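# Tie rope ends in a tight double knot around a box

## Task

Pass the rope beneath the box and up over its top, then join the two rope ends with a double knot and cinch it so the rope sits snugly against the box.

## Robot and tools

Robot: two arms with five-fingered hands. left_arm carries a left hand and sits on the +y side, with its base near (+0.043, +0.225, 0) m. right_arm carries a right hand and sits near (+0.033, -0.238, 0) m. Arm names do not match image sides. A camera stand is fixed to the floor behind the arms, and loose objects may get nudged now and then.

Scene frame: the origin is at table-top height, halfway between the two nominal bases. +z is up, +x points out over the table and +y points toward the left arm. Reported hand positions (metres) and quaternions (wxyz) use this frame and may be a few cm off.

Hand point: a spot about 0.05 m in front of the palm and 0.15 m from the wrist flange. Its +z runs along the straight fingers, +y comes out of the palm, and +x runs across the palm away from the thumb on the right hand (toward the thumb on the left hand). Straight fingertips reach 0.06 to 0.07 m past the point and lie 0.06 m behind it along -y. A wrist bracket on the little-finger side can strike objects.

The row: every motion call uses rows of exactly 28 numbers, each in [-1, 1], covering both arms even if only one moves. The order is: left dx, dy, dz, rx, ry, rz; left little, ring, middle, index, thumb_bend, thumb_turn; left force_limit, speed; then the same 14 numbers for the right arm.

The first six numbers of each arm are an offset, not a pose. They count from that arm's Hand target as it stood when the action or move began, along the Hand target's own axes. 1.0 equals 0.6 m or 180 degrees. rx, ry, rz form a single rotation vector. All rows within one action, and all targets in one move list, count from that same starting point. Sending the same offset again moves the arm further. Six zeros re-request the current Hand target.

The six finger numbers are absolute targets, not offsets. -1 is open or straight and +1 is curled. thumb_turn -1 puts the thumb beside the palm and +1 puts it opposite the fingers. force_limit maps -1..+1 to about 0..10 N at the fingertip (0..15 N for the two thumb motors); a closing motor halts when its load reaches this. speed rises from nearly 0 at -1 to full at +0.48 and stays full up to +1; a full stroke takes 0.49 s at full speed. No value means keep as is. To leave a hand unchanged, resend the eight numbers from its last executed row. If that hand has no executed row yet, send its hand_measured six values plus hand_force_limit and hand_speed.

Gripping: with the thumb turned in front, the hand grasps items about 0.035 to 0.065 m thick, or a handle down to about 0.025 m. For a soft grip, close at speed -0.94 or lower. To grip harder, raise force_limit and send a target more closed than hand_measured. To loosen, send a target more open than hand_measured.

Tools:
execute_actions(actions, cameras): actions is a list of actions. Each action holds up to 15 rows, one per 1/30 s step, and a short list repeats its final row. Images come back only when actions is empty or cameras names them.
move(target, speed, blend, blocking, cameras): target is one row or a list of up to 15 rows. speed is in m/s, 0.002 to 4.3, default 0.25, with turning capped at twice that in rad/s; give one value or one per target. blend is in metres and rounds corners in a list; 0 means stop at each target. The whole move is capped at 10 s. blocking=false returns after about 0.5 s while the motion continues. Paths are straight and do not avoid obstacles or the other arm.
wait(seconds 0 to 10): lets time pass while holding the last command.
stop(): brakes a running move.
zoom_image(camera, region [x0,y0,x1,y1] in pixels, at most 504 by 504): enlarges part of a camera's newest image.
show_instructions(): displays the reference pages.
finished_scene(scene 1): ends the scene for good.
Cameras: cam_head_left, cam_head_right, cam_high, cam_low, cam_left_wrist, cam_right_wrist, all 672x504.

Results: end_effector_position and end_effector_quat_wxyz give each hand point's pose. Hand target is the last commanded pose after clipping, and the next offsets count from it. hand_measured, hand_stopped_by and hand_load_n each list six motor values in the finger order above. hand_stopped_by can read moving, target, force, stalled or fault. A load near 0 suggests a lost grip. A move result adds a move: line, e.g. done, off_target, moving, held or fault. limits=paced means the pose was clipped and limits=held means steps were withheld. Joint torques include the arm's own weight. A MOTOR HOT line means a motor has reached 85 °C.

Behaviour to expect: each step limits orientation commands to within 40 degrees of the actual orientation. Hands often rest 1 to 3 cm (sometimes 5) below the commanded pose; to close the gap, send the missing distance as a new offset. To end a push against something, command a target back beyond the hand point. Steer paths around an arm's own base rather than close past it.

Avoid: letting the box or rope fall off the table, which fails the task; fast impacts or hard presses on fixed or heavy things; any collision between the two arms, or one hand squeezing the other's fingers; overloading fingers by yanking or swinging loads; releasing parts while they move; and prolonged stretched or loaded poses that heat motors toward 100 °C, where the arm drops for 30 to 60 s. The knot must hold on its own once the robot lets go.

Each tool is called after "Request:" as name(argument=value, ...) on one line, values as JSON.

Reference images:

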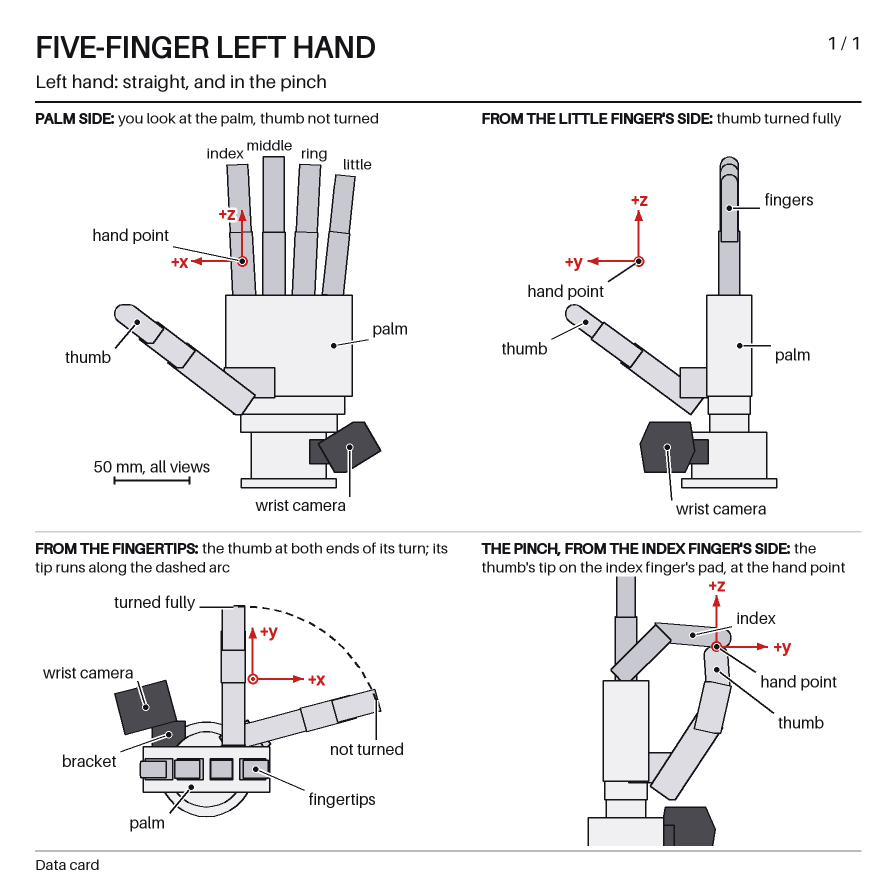

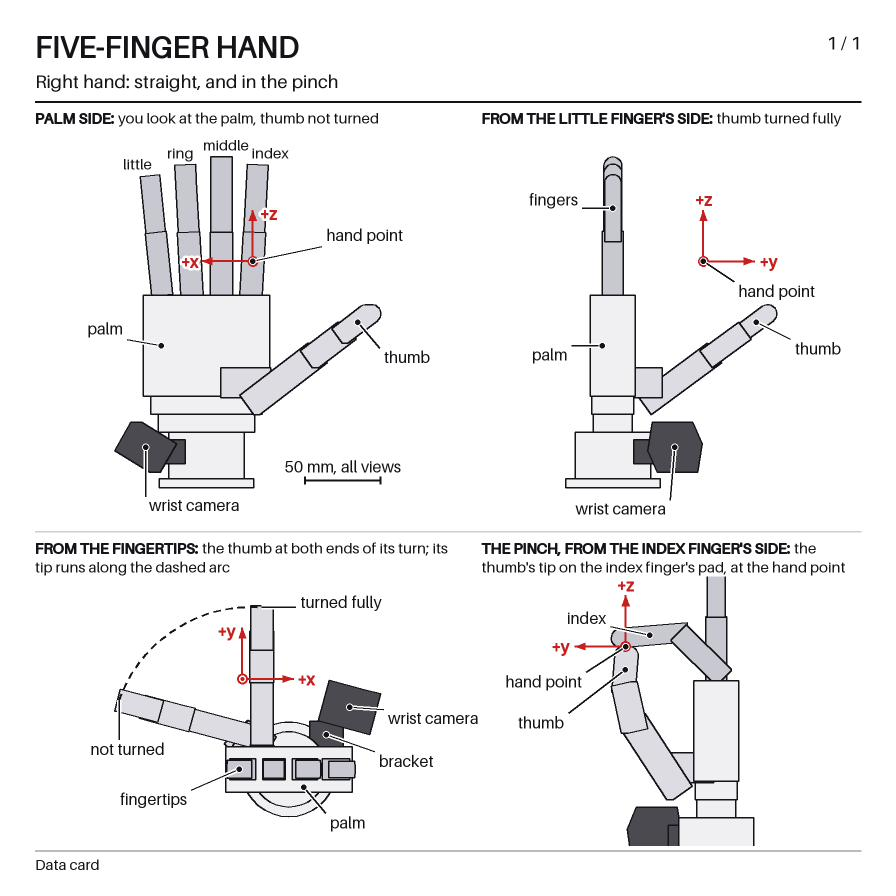

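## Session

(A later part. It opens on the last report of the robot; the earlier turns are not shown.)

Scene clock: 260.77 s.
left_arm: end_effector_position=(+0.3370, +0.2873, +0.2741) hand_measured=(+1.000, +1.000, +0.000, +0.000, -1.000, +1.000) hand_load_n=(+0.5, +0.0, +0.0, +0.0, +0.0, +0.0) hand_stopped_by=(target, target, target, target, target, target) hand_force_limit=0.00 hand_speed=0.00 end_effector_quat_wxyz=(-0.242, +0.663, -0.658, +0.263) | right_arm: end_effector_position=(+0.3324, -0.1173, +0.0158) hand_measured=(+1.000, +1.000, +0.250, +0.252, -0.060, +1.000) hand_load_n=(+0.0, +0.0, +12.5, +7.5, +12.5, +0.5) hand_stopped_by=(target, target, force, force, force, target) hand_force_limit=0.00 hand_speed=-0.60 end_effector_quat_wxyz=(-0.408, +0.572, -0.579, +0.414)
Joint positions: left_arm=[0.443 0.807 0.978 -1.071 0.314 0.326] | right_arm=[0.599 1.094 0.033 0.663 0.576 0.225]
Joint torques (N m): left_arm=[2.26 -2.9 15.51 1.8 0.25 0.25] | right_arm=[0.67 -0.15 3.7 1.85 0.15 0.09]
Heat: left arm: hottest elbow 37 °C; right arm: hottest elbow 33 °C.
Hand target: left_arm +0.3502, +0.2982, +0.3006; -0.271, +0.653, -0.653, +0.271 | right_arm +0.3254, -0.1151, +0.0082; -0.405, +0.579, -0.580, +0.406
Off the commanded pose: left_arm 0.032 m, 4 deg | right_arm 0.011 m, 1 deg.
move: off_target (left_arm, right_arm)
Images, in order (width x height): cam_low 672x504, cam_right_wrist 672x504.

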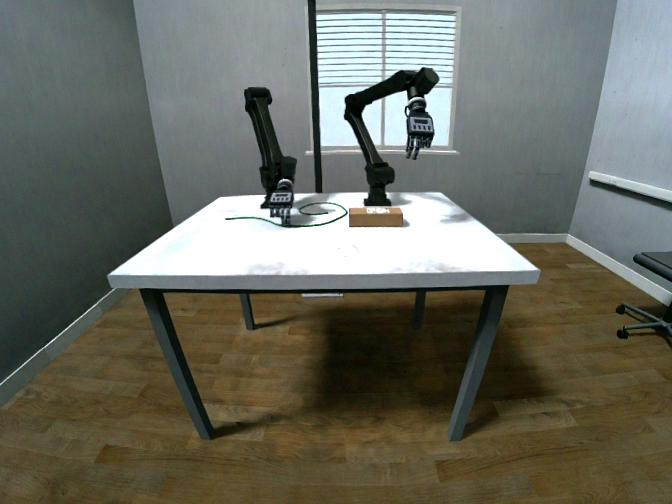

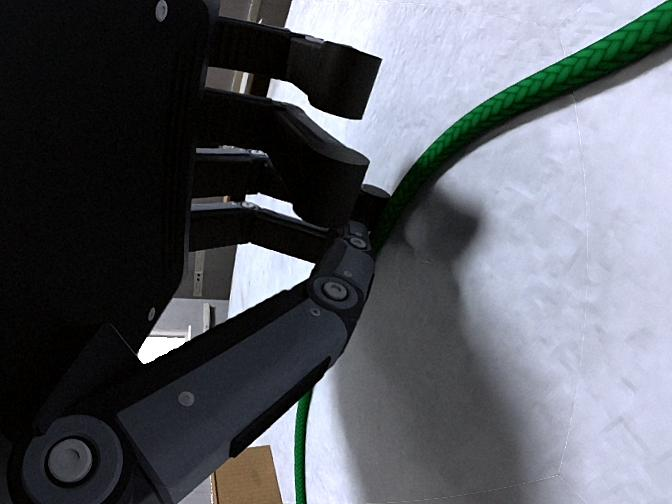

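Request:
move(target=[0, 0, 0, 0, 0, 0, 1, 1, 0, 0, -1, 1, 0, 0, 0, -0.11, -0.04, 0, 0, 0, 1, 1, 0.4, 0.4, 0.1, 1, 0, -0.6], speed=0.08, cameras=["cam_high","cam_low","cam_right_wrist"])

Request:
zoom_image(camera="cam_low", region=[240, 160, 330, 240])

Scene clock: 266.77 s.
left_arm: end_effector_position=(+0.3370, +0.2873, +0.2741) hand_measured=(+1.000, +1.000, +0.000, +0.000, -1.000, +1.000) hand_load_n=(+0.0, +0.0, +0.5, +0.0, +0.0, +0.5) hand_stopped_by=(target, target, target, target, target, target) hand_force_limit=0.00 hand_speed=0.00 end_effector_quat_wxyz=(-0.242, +0.663, -0.658, +0.263) | right_arm: end_effector_position=(+0.3140, -0.1287, +0.0521) hand_measured=(+1.000, +1.000, +0.250, +0.252, -0.060, +1.000) hand_load_n=(+0.0, +0.0, +13.5, +8.0, +12.5, +0.5) hand_stopped_by=(target, target, force, force, force, target) hand_force_limit=0.00 hand_speed=-0.60 end_effector_quat_wxyz=(-0.382, +0.591, -0.581, +0.408)
Joint positions: left_arm=[0.443 0.807 0.978 -1.071 0.314 0.326] | right_arm=[0.602 0.612 0.096 0.053 0.575 0.225]
Joint torques (N m): left_arm=[2.32 -2.84 15.5 1.81 0.25 0.24] | right_arm=[0.38 0.5 10.26 1.14 0.18 0.08]
Heat: left arm: hottest elbow 37 °C; right arm: hottest elbow 33 °C.
Hand target: left_arm +0.3502, +0.2982, +0.3006; -0.271, +0.653, -0.653, +0.271 | right_arm +0.3255, -0.1150, +0.0784; -0.405, +0.579, -0.579, +0.406
Off the commanded pose: left_arm 0.032 m, 4 deg | right_arm 0.032 m, 3 deg.
move: off_target (left_arm, right_arm)
Images, in order (width x height): cam_high 672x504, cam_low 672x504, cam_right_wrist 672x504.

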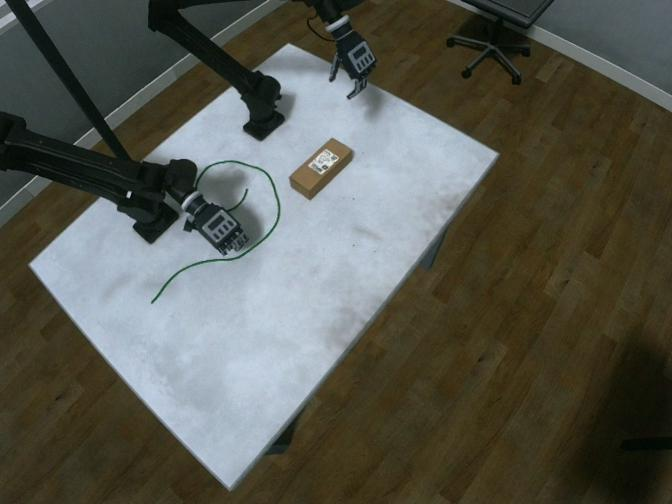

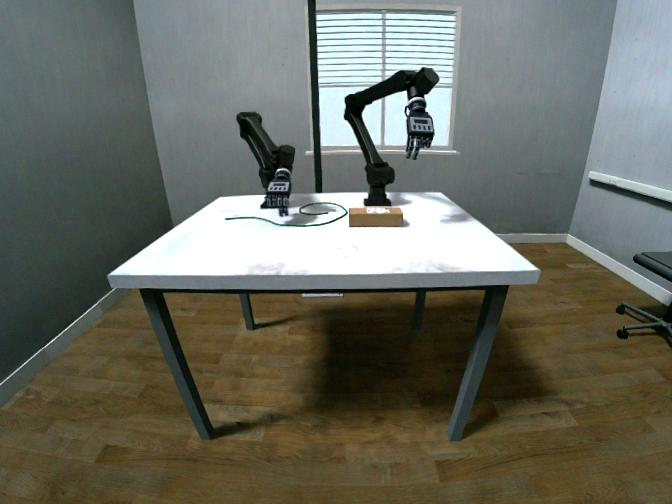

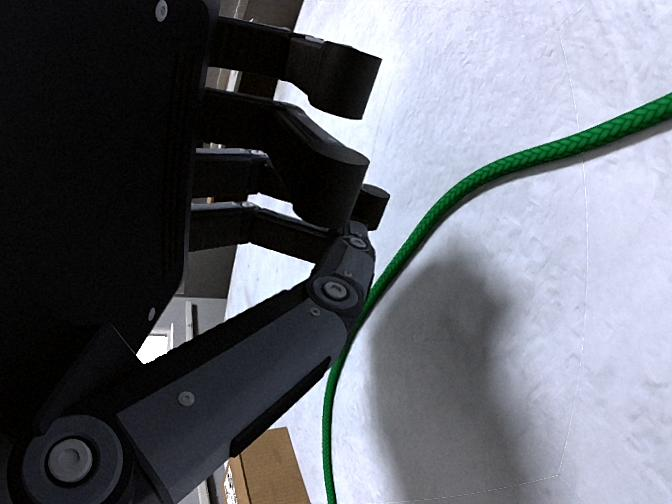

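Scaled by 5.600 from the camera's 672x504 image, which has a finer 960x720 frame.

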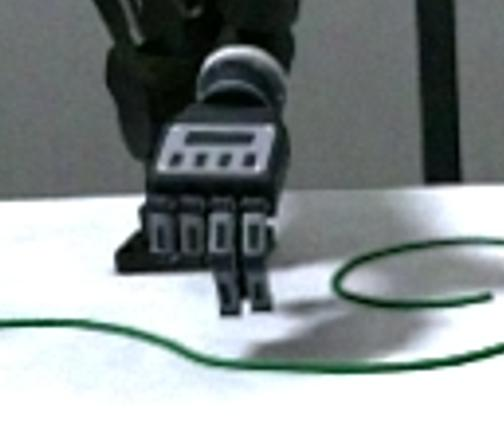

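Request:
move(target=[0, 0, 0, 0, 0, 0, 1, 1, 0, 0, -1, 1, 0, 0, 0, 0.047, 0.0073, 0.0444, 0, 0, 1, 1, -0.1, -0.1, -0.17, 1, 0, -0.3], speed=0.1, cameras=["cam_high","cam_low","cam_right_wrist"])

Request:
zoom_image(camera="cam_high", region=[190, 190, 290, 290])

Scene clock: 358.83 s.
left_arm: end_effector_position=(+0.3370, +0.2873, +0.2741) hand_measured=(+1.000, +1.000, +0.000, +0.000, -1.000, +1.000) hand_load_n=(+0.0, +0.0, +0.0, +0.0, +0.0, +0.0) hand_stopped_by=(target, target, target, target, target, target) hand_force_limit=0.00 hand_speed=0.00 end_effector_quat_wxyz=(-0.242, +0.663, -0.658, +0.263) | right_arm: end_effector_position=(+0.3172, -0.1222, +0.0526) hand_measured=(+1.000, +1.000, -0.100, -0.100, -0.170, +1.000) hand_load_n=(+0.0, +0.0, +0.0, +0.0, +0.0, +0.0) hand_stopped_by=(target, target, target, target, target, target) hand_force_limit=0.00 hand_speed=-0.30 end_effector_quat_wxyz=(-0.422, +0.559, -0.571, +0.427)
Joint positions: left_arm=[0.443 0.807 0.978 -1.071 0.314 0.326] | right_arm=[0.656 0.678 0.029 0.294 0.642 0.223]
Joint torques (N m): left_arm=[2.32 -2.84 15.5 1.81 0.25 0.25] | right_arm=[-1.03 0.32 7.13 1.32 0.12 -0.03]
Heat: left arm: hottest elbow 38 °C; right arm: hottest elbow 37 °C.
Hand target: left_arm +0.3502, +0.2982, +0.3006; -0.271, +0.653, -0.653, +0.271 | right_arm +0.3197, -0.1210, +0.0574; -0.425, +0.557, -0.572, +0.427 (not the last commanded pose)
Off the commanded pose: left_arm 0.032 m, 4 deg | right_arm 0.008 m, 4 deg.
move: held (right_arm; a check stopped the path), off_target (left_arm); limits=held
pose unreachable (right arm): on one or more control steps of this call, first in action 0 (counted from 0), this arm could not follow its commanded pose, so it was not sent that pose on those steps. It may still have moved: this result reports where it is.
cause: moving toward the commanded pose would bring two parts of the arm too close to each other (joints 2 (shoulder) and 3 (elbow) lie between them).
Images, in order (width x height): cam_high 672x504, cam_low 672x504, cam_right_wrist 672x504.

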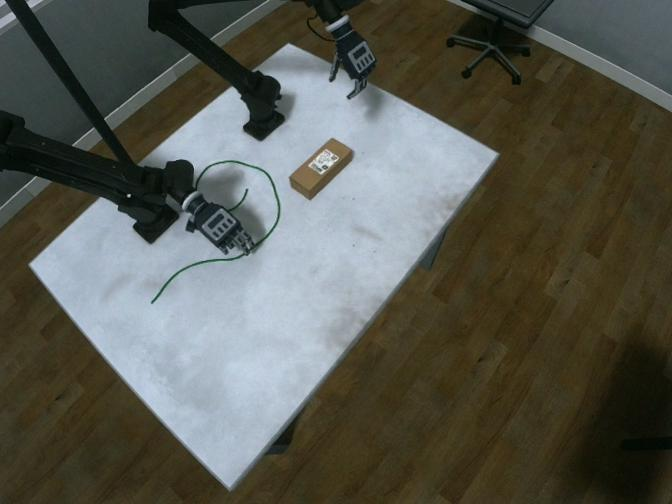

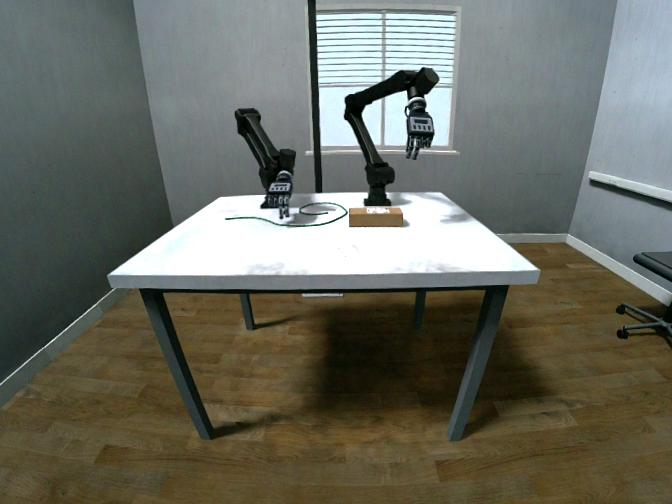

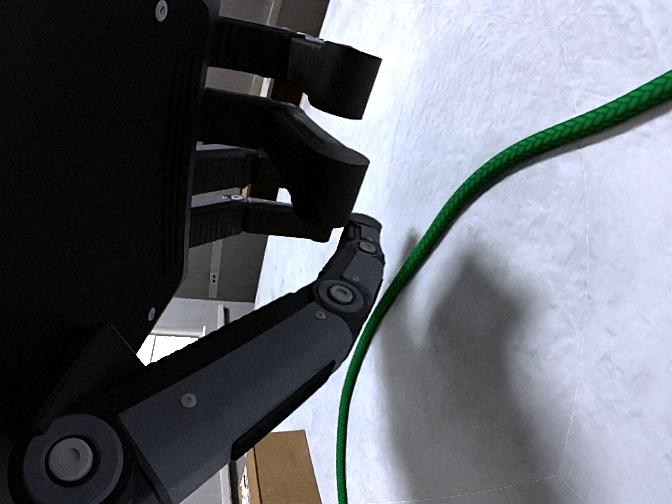

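Scaled by 5.040 from the camera's 672x504 image, which has a finer 960x720 frame.

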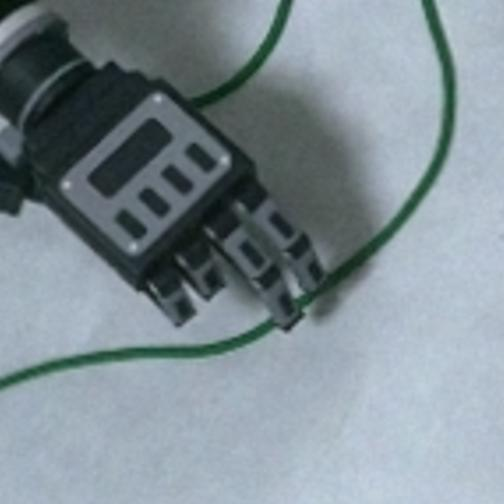

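Request:
execute_actions(actions=[])

Request:
zoom_image(camera="cam_head_left", region=[220, 290, 320, 360])

Request:
zoom_image(camera="cam_high", region=[270, 120, 370, 210])

Request:
zoom_image(camera="cam_low", region=[310, 190, 430, 240])

Scene clock: 390.87 s.
left_arm: end_effector_position=(+0.3370, +0.2873, +0.2741) hand_measured=(+1.000, +1.000, +0.000, +0.000, -1.000, +1.000) hand_load_n=(+0.0, +0.0, +0.5, +0.0, +0.0, +0.0) hand_stopped_by=(target, target, target, target, target, target) hand_force_limit=0.00 hand_speed=0.00 end_effector_quat_wxyz=(-0.242, +0.663, -0.658, +0.263) | right_arm: end_effector_position=(+0.3172, -0.1222, +0.0526) hand_measured=(+1.000, +1.000, -0.100, -0.100, -0.170, +1.000) hand_load_n=(+0.0, +0.0, +0.0, +0.0, +0.0, +0.0) hand_stopped_by=(target, target, target, target, target, target) hand_force_limit=0.00 hand_speed=-0.30 end_effector_quat_wxyz=(-0.422, +0.559, -0.571, +0.427)
Joint positions: left_arm=[0.443 0.807 0.978 -1.071 0.314 0.326] | right_arm=[0.656 0.678 0.029 0.294 0.642 0.223]
Joint velocities: within noise
Joint torques (N m): left_arm=[2.26 -2.84 15.5 1.83 0.25 0.24] | right_arm=[-1.03 0.5 7.13 1.29 0.11 -0.03]
Heat: left arm: hottest elbow 39 °C; right arm: hottest elbow 36 °C.
Hand target: left_arm +0.3502, +0.2982, +0.3006; -0.271, +0.653, -0.653, +0.271 | right_arm +0.3197, -0.1210, +0.0574; -0.425, +0.557, -0.572, +0.427 (not the last commanded pose)
Off the commanded pose: left_arm 0.032 m, 4 deg | right_arm 0.008 m, 4 deg.

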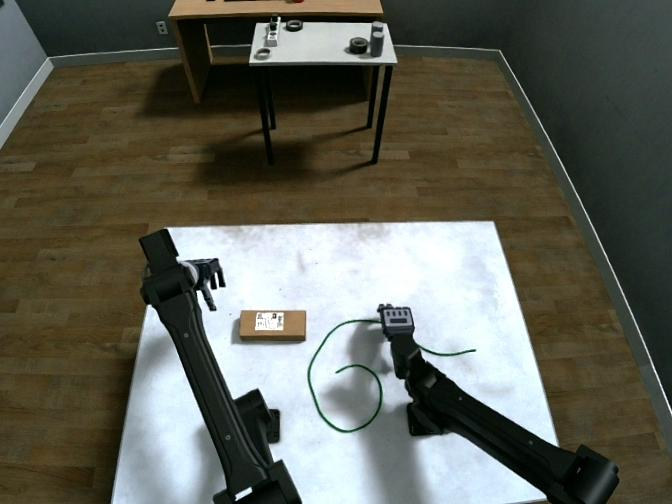

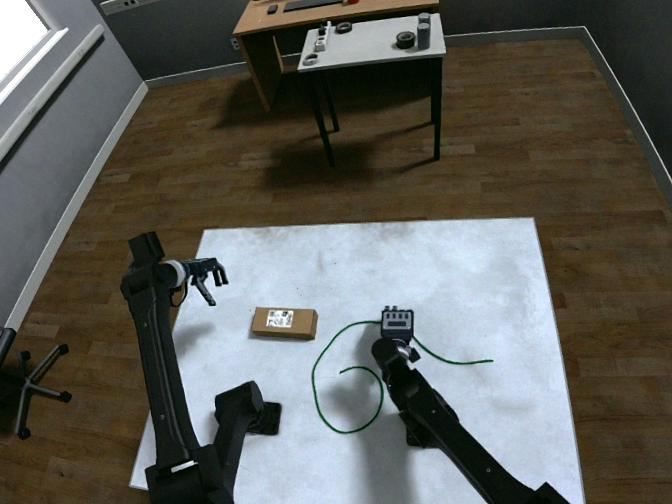

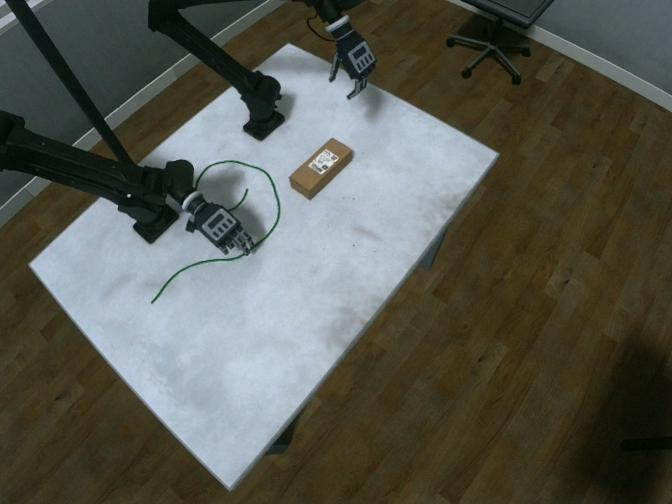

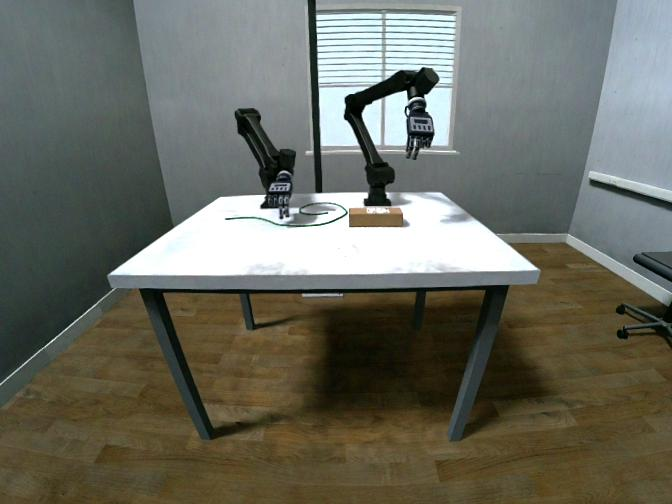

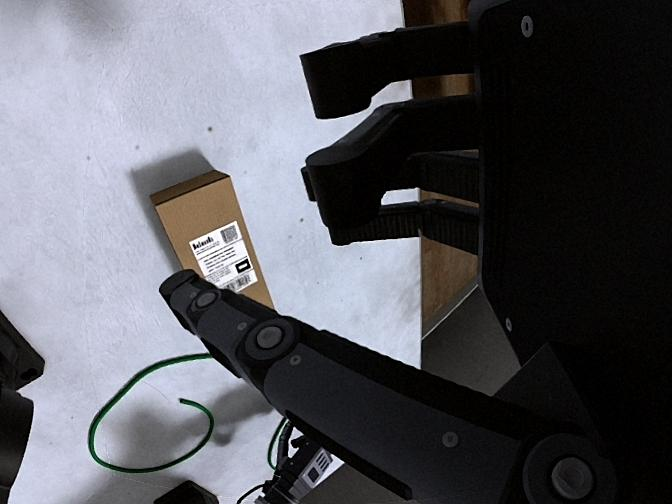

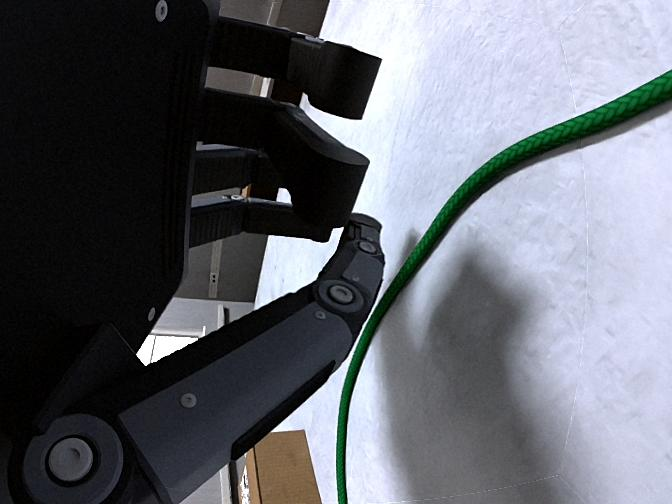

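Scaled by 5.040 from the camera's 672x504 image, which has a finer 960x720 frame.

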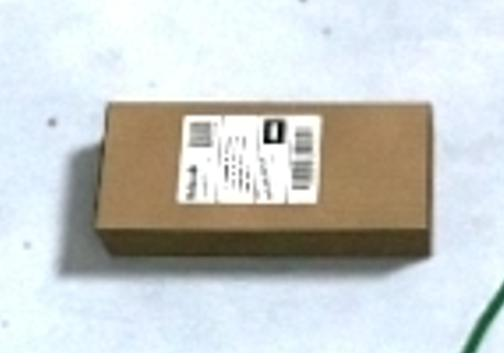

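Scaled by 5.040 from the camera's 672x504 image, which has a finer 960x720 frame.

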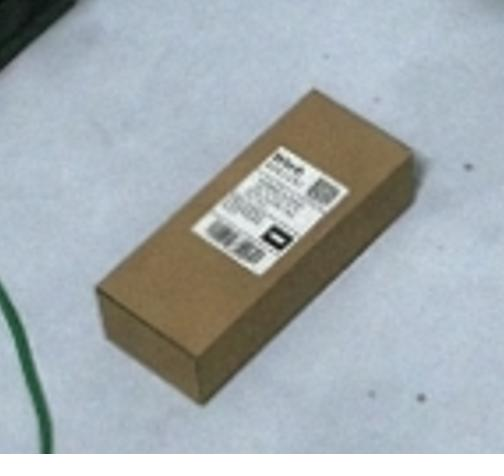

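Scaled by 4.200 from the camera's 672x504 image, which has a finer 960x720 frame.

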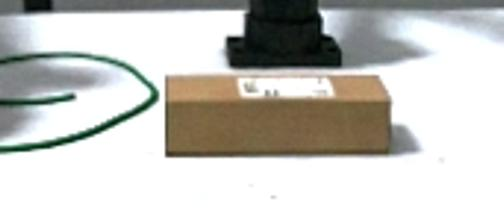

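Request:
move(target=[0, 0, 0, 0, 0, 0, 1, 1, 0, 0, -1, 1, 0, 0, -0.01, 0.0477, 0.045, 0, 0, 0, 1, 1, -0.1, -0.1, -0.17, 1, 0, -0.3], speed=0.08, cameras=["cam_high","cam_low","cam_right_wrist"])

Request:
zoom_image(camera="cam_high", region=[190, 190, 290, 290])

Request:
zoom_image(camera="cam_low", region=[240, 160, 330, 240])

Scene clock: 408.67 s.
left_arm: end_effector_position=(+0.3370, +0.2873, +0.2741) hand_measured=(+1.000, +1.000, +0.000, +0.000, -1.000, +1.000) hand_load_n=(+0.0, +0.0, +0.0, +0.0, +0.0, +0.0) hand_stopped_by=(target, target, target, target, target, target) hand_force_limit=0.00 hand_speed=0.00 end_effector_quat_wxyz=(-0.242, +0.663, -0.658, +0.263) | right_arm: end_effector_position=(+0.3369, -0.1097, +0.0227) hand_measured=(+1.000, +1.000, -0.100, -0.100, -0.170, +1.000) hand_load_n=(+0.0, +0.0, +0.0, +0.0, +0.0, +0.0) hand_stopped_by=(target, target, target, target, target, target) hand_force_limit=0.00 hand_speed=-0.30 end_effector_quat_wxyz=(-0.428, +0.559, -0.573, +0.420)
Joint positions: left_arm=[0.443 0.807 0.978 -1.071 0.314 0.326] | right_arm=[0.625 1.155 0.029 0.779 0.601 0.223]
Joint torques (N m): left_arm=[2.37 -2.84 15.49 1.83 0.25 0.25] | right_arm=[-1.73 -0.97 3.7 2.62 0.33 -0.17]
Heat: left arm: hottest elbow 39 °C; right arm: hottest elbow 35 °C.
Hand target: left_arm +0.3502, +0.2982, +0.3006; -0.271, +0.653, -0.653, +0.271 | right_arm +0.3380, -0.1150, +0.0226; -0.425, +0.557, -0.572, +0.427
Off the commanded pose: left_arm 0.032 m, 4 deg | right_arm 0.005 m, 1 deg.
move: off_target (left_arm)
Images, in order (width x height): cam_high 672x504, cam_low 672x504, cam_right_wrist 672x504.

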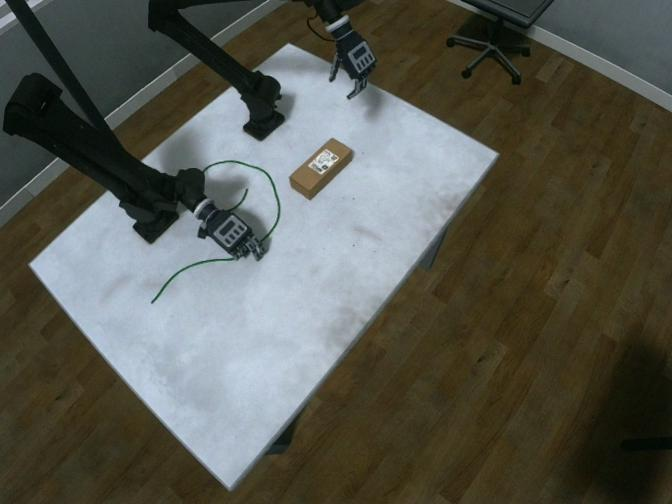

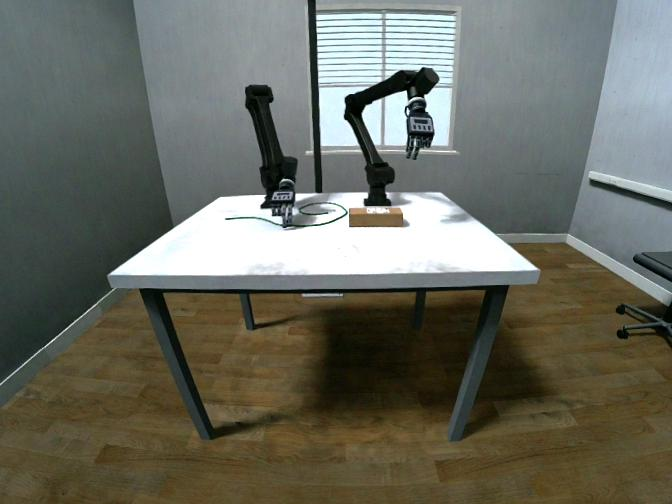

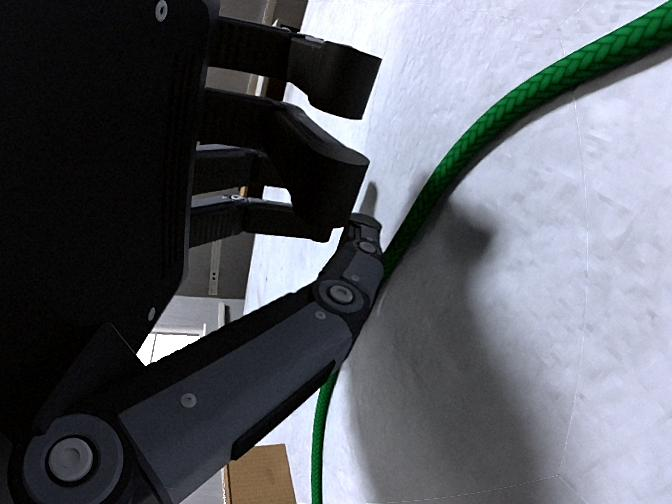

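Scaled by 5.040 from the camera's 672x504 image, which has a finer 960x720 frame.

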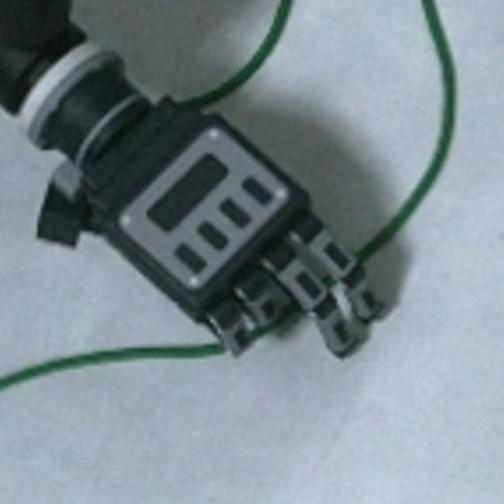

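Scaled by 5.600 from the camera's 672x504 image, which has a finer 960x720 frame.

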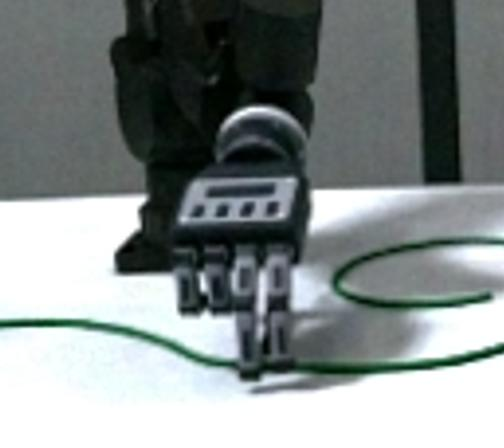

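Request:
move(target=[[0, 0, 0, 0, 0, 0, 1, 1, 0, 0, -1, 1, 0, 0, 0, -0.08, -0.023, 0, 0, 0, -1, -1, -1, -1, -0.17, 1, 0, 0],[0, 0, 0, 0, 0, 0, 1, 1, 0, 0, -1, 1, 0, 0, -0.05, -0.0647, -0.2578, -0.2444, 0, 0, -1, -1, -1, -1, -0.17, 1, 0, 0]], speed=0.15, cameras=["cam_high","cam_low","cam_right_wrist","cam_head_left"])

Scene clock: 507.07 s.
left_arm: end_effector_position=(+0.3370, +0.2873, +0.2741) hand_measured=(+1.000, +1.000, +0.000, +0.000, -1.000, +1.000) hand_load_n=(+0.0, +0.0, +0.0, +0.0, +0.0, +0.0) hand_stopped_by=(target, target, target, target, target, target) hand_force_limit=0.00 hand_speed=0.00 end_effector_quat_wxyz=(-0.242, +0.663, -0.658, +0.263) | right_arm: end_effector_position=(+0.1929, -0.0968, +0.0813) hand_measured=(-1.000, -1.000, -1.000, -1.000, -0.170, +1.000) hand_load_n=(+0.0, +0.0, +0.0, +0.0, +0.0, +0.0) hand_stopped_by=(target, target, target, target, target, target) hand_force_limit=0.00 hand_speed=0.00 end_effector_quat_wxyz=(-0.166, +0.681, -0.689, +0.186)
Joint positions: left_arm=[0.443 0.807 0.978 -1.071 0.314 0.326] | right_arm=[0.775 0.658 0.486 -1.046 0.367 0.721]
Joint torques (N m): left_arm=[2.32 -2.84 15.51 1.81 0.25 0.25] | right_arm=[0.73 0.67 10.5 0.29 0.25 0.16]
Heat: left arm: hottest elbow 40 °C; right arm: hottest elbow 32 °C.
Hand target: left_arm +0.3502, +0.2982, +0.3006; -0.271, +0.653, -0.653, +0.271 | right_arm +0.2003, -0.0832, +0.1024; -0.185, +0.676, -0.690, +0.182
Off the commanded pose: left_arm 0.032 m, 4 deg | right_arm 0.026 m, 2 deg.
move: off_target (left_arm, right_arm)
Images, in order (width x height): cam_head_left 672x504, cam_high 672x504, cam_low 672x504, cam_right_wrist 672x504.

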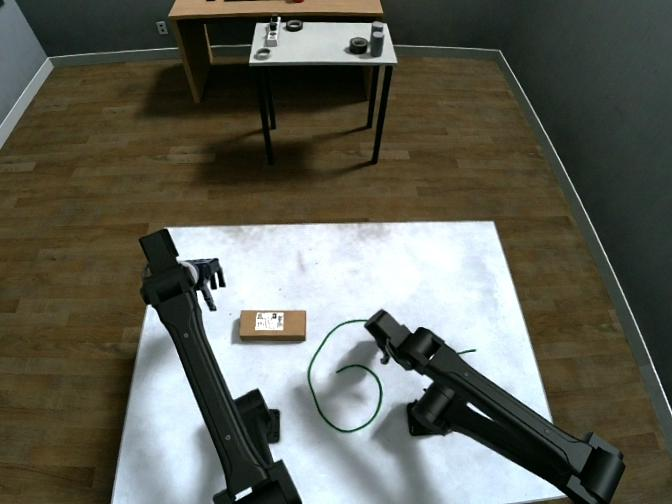

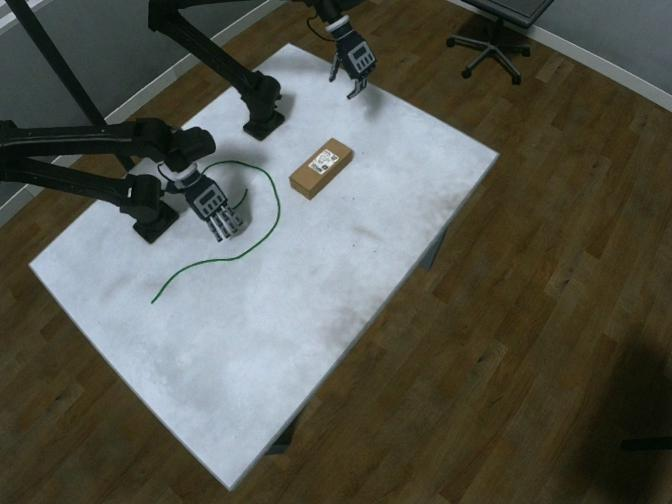

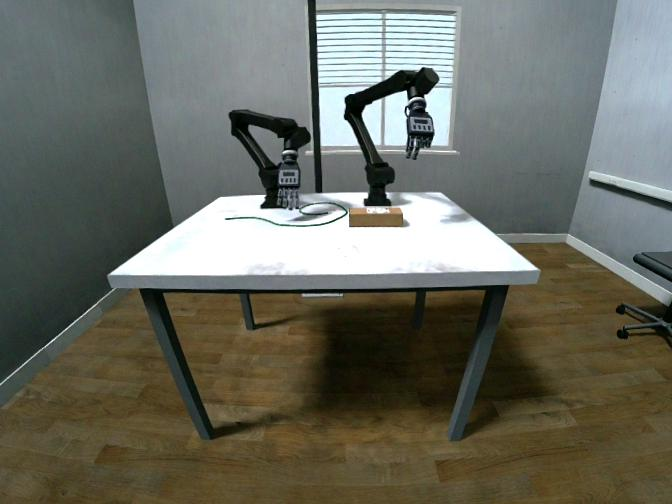

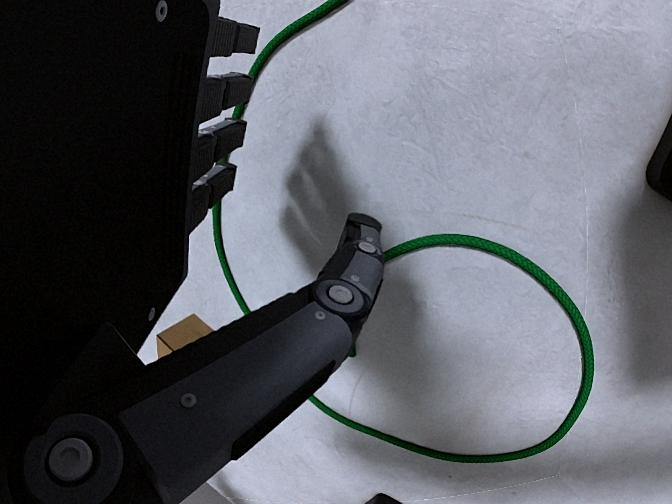

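Request:
move(target=[0, 0, 0, 0, 0, 0, 1, 1, 0, 0, -1, 1, 0, 0, 0, 0.0517, 0.0895, 0, 0, 0, -1, -1, -1, -1, -0.17, 1, 0, 0], speed=0.1, cameras=["cam_high","cam_low","cam_right_wrist"])

Request:
zoom_image(camera="cam_high", region=[180, 170, 290, 270])

Request:
zoom_image(camera="cam_low", region=[240, 160, 330, 240])

Scene clock: 513.50 s.
left_arm: end_effector_position=(+0.3370, +0.2873, +0.2741) hand_measured=(+1.000, +1.000, +0.000, +0.000, -1.000, +1.000) hand_load_n=(+0.0, +0.0, +0.5, +0.0, +0.0, +0.0) hand_stopped_by=(target, target, target, target, target, target) hand_force_limit=0.00 hand_speed=0.00 end_effector_quat_wxyz=(-0.242, +0.663, -0.658, +0.263) | right_arm: end_effector_position=(+0.1999, -0.0884, +0.0408) hand_measured=(-1.000, -1.000, -1.000, -1.000, -0.170, +1.000) hand_load_n=(+0.0, +0.0, +0.0, +0.0, +0.0, +0.0) hand_stopped_by=(target, target, target, target, target, target) hand_force_limit=0.00 hand_speed=0.00 end_effector_quat_wxyz=(-0.179, +0.678, -0.689, +0.185)
Joint positions: left_arm=[0.443 0.807 0.978 -1.071 0.314 0.326] | right_arm=[0.779 0.722 0.392 -0.864 0.367 0.726]
Joint torques (N m): left_arm=[2.32 -2.78 15.5 1.81 0.25 0.25] | right_arm=[0.67 0.56 6.74 1.43 0.35 0.13]
Heat: left arm: hottest elbow 40 °C; right arm: hottest elbow 32 °C.
Hand target: left_arm +0.3502, +0.2982, +0.3006; -0.271, +0.653, -0.653, +0.271 | right_arm +0.2004, -0.0827, +0.0404; -0.185, +0.676, -0.690, +0.182
Off the commanded pose: left_arm 0.032 m, 4 deg | right_arm 0.006 m, 1 deg.
move: off_target (left_arm)
Images, in order (width x height): cam_high 672x504, cam_low 672x504, cam_right_wrist 672x504.

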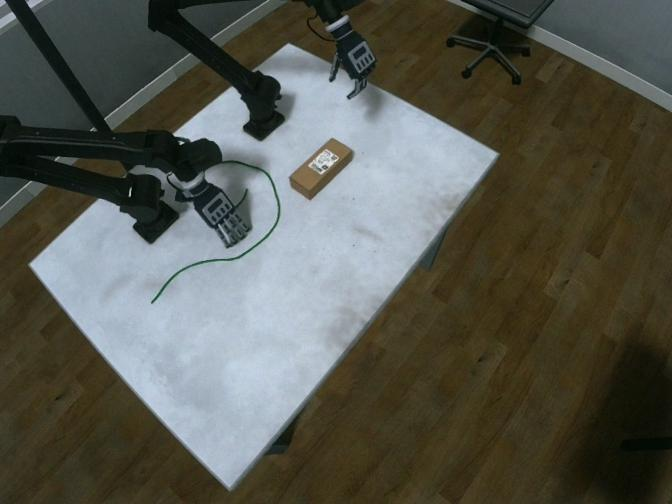

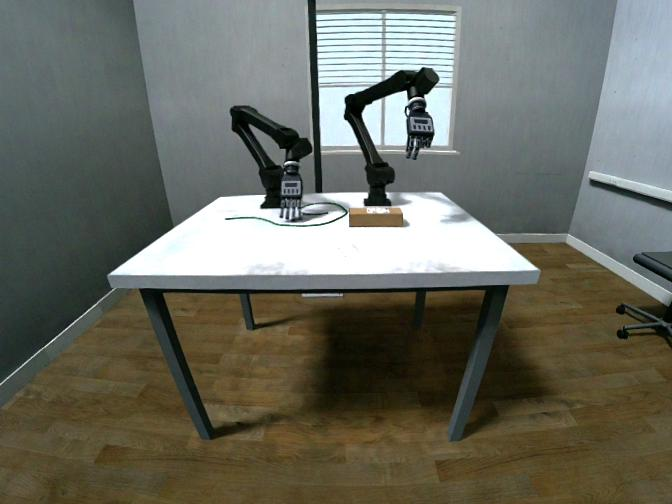

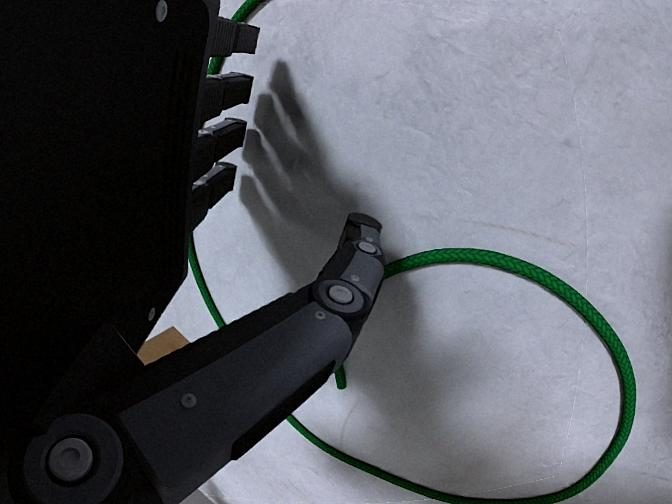

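Scaled by 4.582 from the camera's 672x504 image, which has a finer 960x720 frame.

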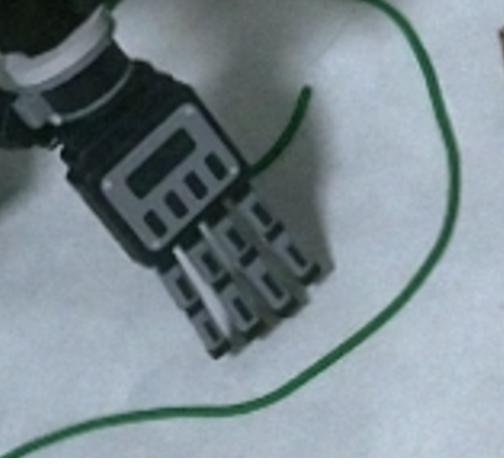

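Scaled by 5.600 from the camera's 672x504 image, which has a finer 960x720 frame.

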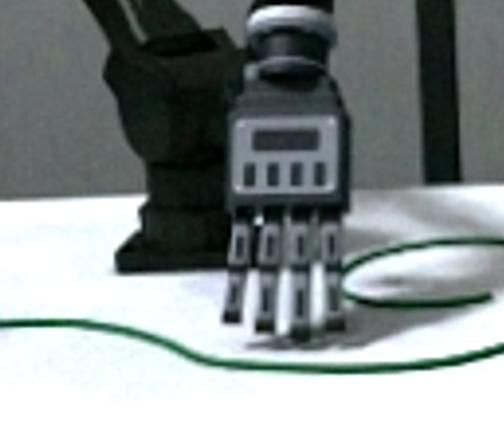

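Request:
move(target=[[0, 0, 0, 0, 0, 0, 1, 1, 0, 0, -1, 1, 0, 0, 0, 0.0058, 0.0101, 0, 0, 0, -1, -1, -1, -1, -0.17, 1, 0, 0],[0, 0, 0, 0, 0, 0, 1, 1, 0, 0, -1, 1, 0, 0, 0, -0.2107, 0.1352, 0, 0, 0, -1, -1, -1, -1, -0.17, 1, 0, 0]], speed=0.1, cameras=["cam_high","cam_low","cam_right_wrist","cam_head_left"])

Scene clock: 522.97 s.
left_arm: end_effector_position=(+0.3370, +0.2873, +0.2741) hand_measured=(+1.000, +1.000, +0.000, +0.000, -1.000, +1.000) hand_load_n=(+0.0, +0.0, +0.0, +0.0, -0.5, +0.0) hand_stopped_by=(target, target, target, target, target, target) hand_force_limit=0.00 hand_speed=0.00 end_effector_quat_wxyz=(-0.242, +0.663, -0.658, +0.263) | right_arm: end_effector_position=(+0.3369, -0.0844, +0.0323) hand_measured=(-1.000, -1.000, -1.000, -1.000, -0.170, +1.000) hand_load_n=(+0.0, -0.5, +0.0, +0.0, +0.0, +0.0) hand_stopped_by=(target, target, target, target, target, target) hand_force_limit=0.00 hand_speed=0.00 end_effector_quat_wxyz=(-0.184, +0.676, -0.691, +0.179)
Joint positions: left_arm=[0.443 0.807 0.978 -1.071 0.314 0.326] | right_arm=[0.436 1.156 0.579 -0.515 0.211 0.409]
Joint torques (N m): left_arm=[2.32 -2.78 15.51 1.83 0.25 0.24] | right_arm=[-2.37 -2.37 8.02 1.62 0.08 -0.23]
Heat: left arm: hottest elbow 40 °C; right arm: hottest elbow 33 °C.
Hand target: left_arm +0.3502, +0.2982, +0.3006; -0.271, +0.653, -0.653, +0.271 | right_arm +0.3505, -0.0854, +0.0337; -0.185, +0.675, -0.690, +0.182
Off the commanded pose: left_arm 0.032 m, 4 deg | right_arm 0.014 m, 0 deg.
move: off_target (left_arm, right_arm)
Images, in order (width x height): cam_head_left 672x504, cam_high 672x504, cam_low 672x504, cam_right_wrist 672x504.

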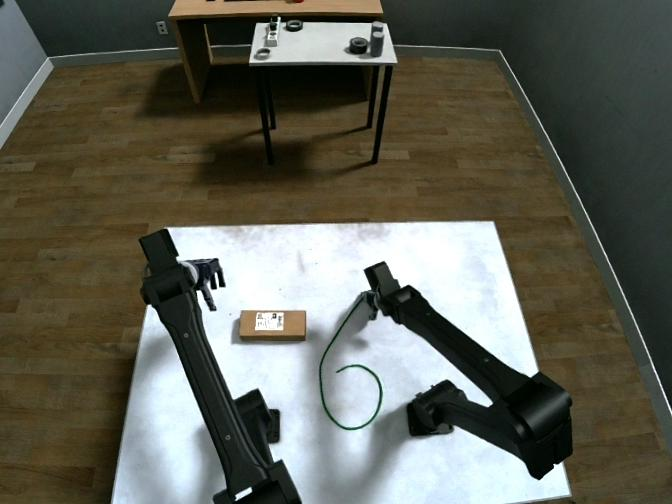

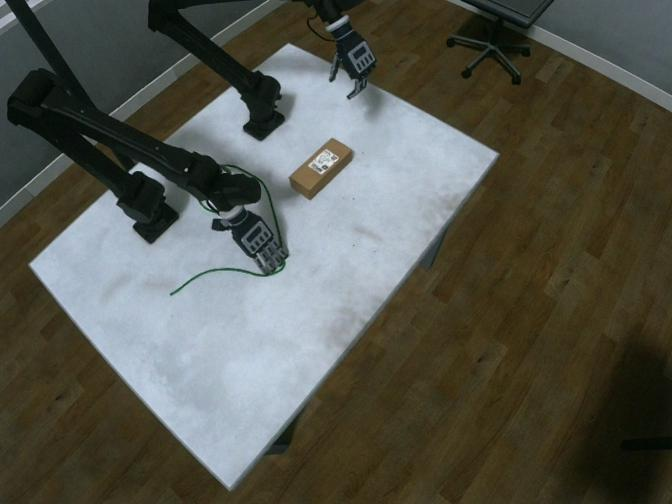

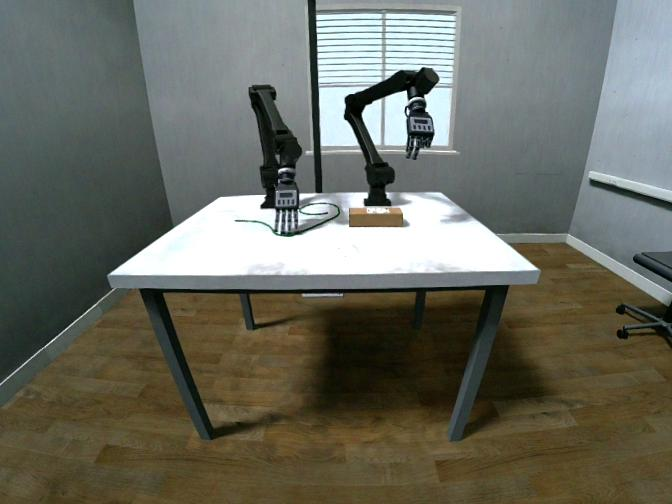

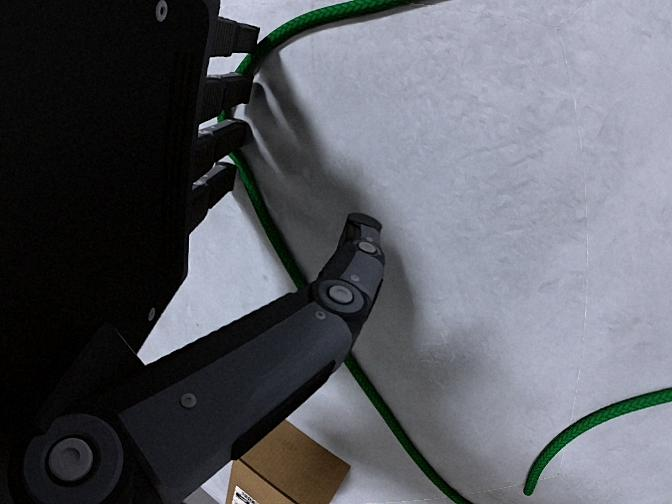

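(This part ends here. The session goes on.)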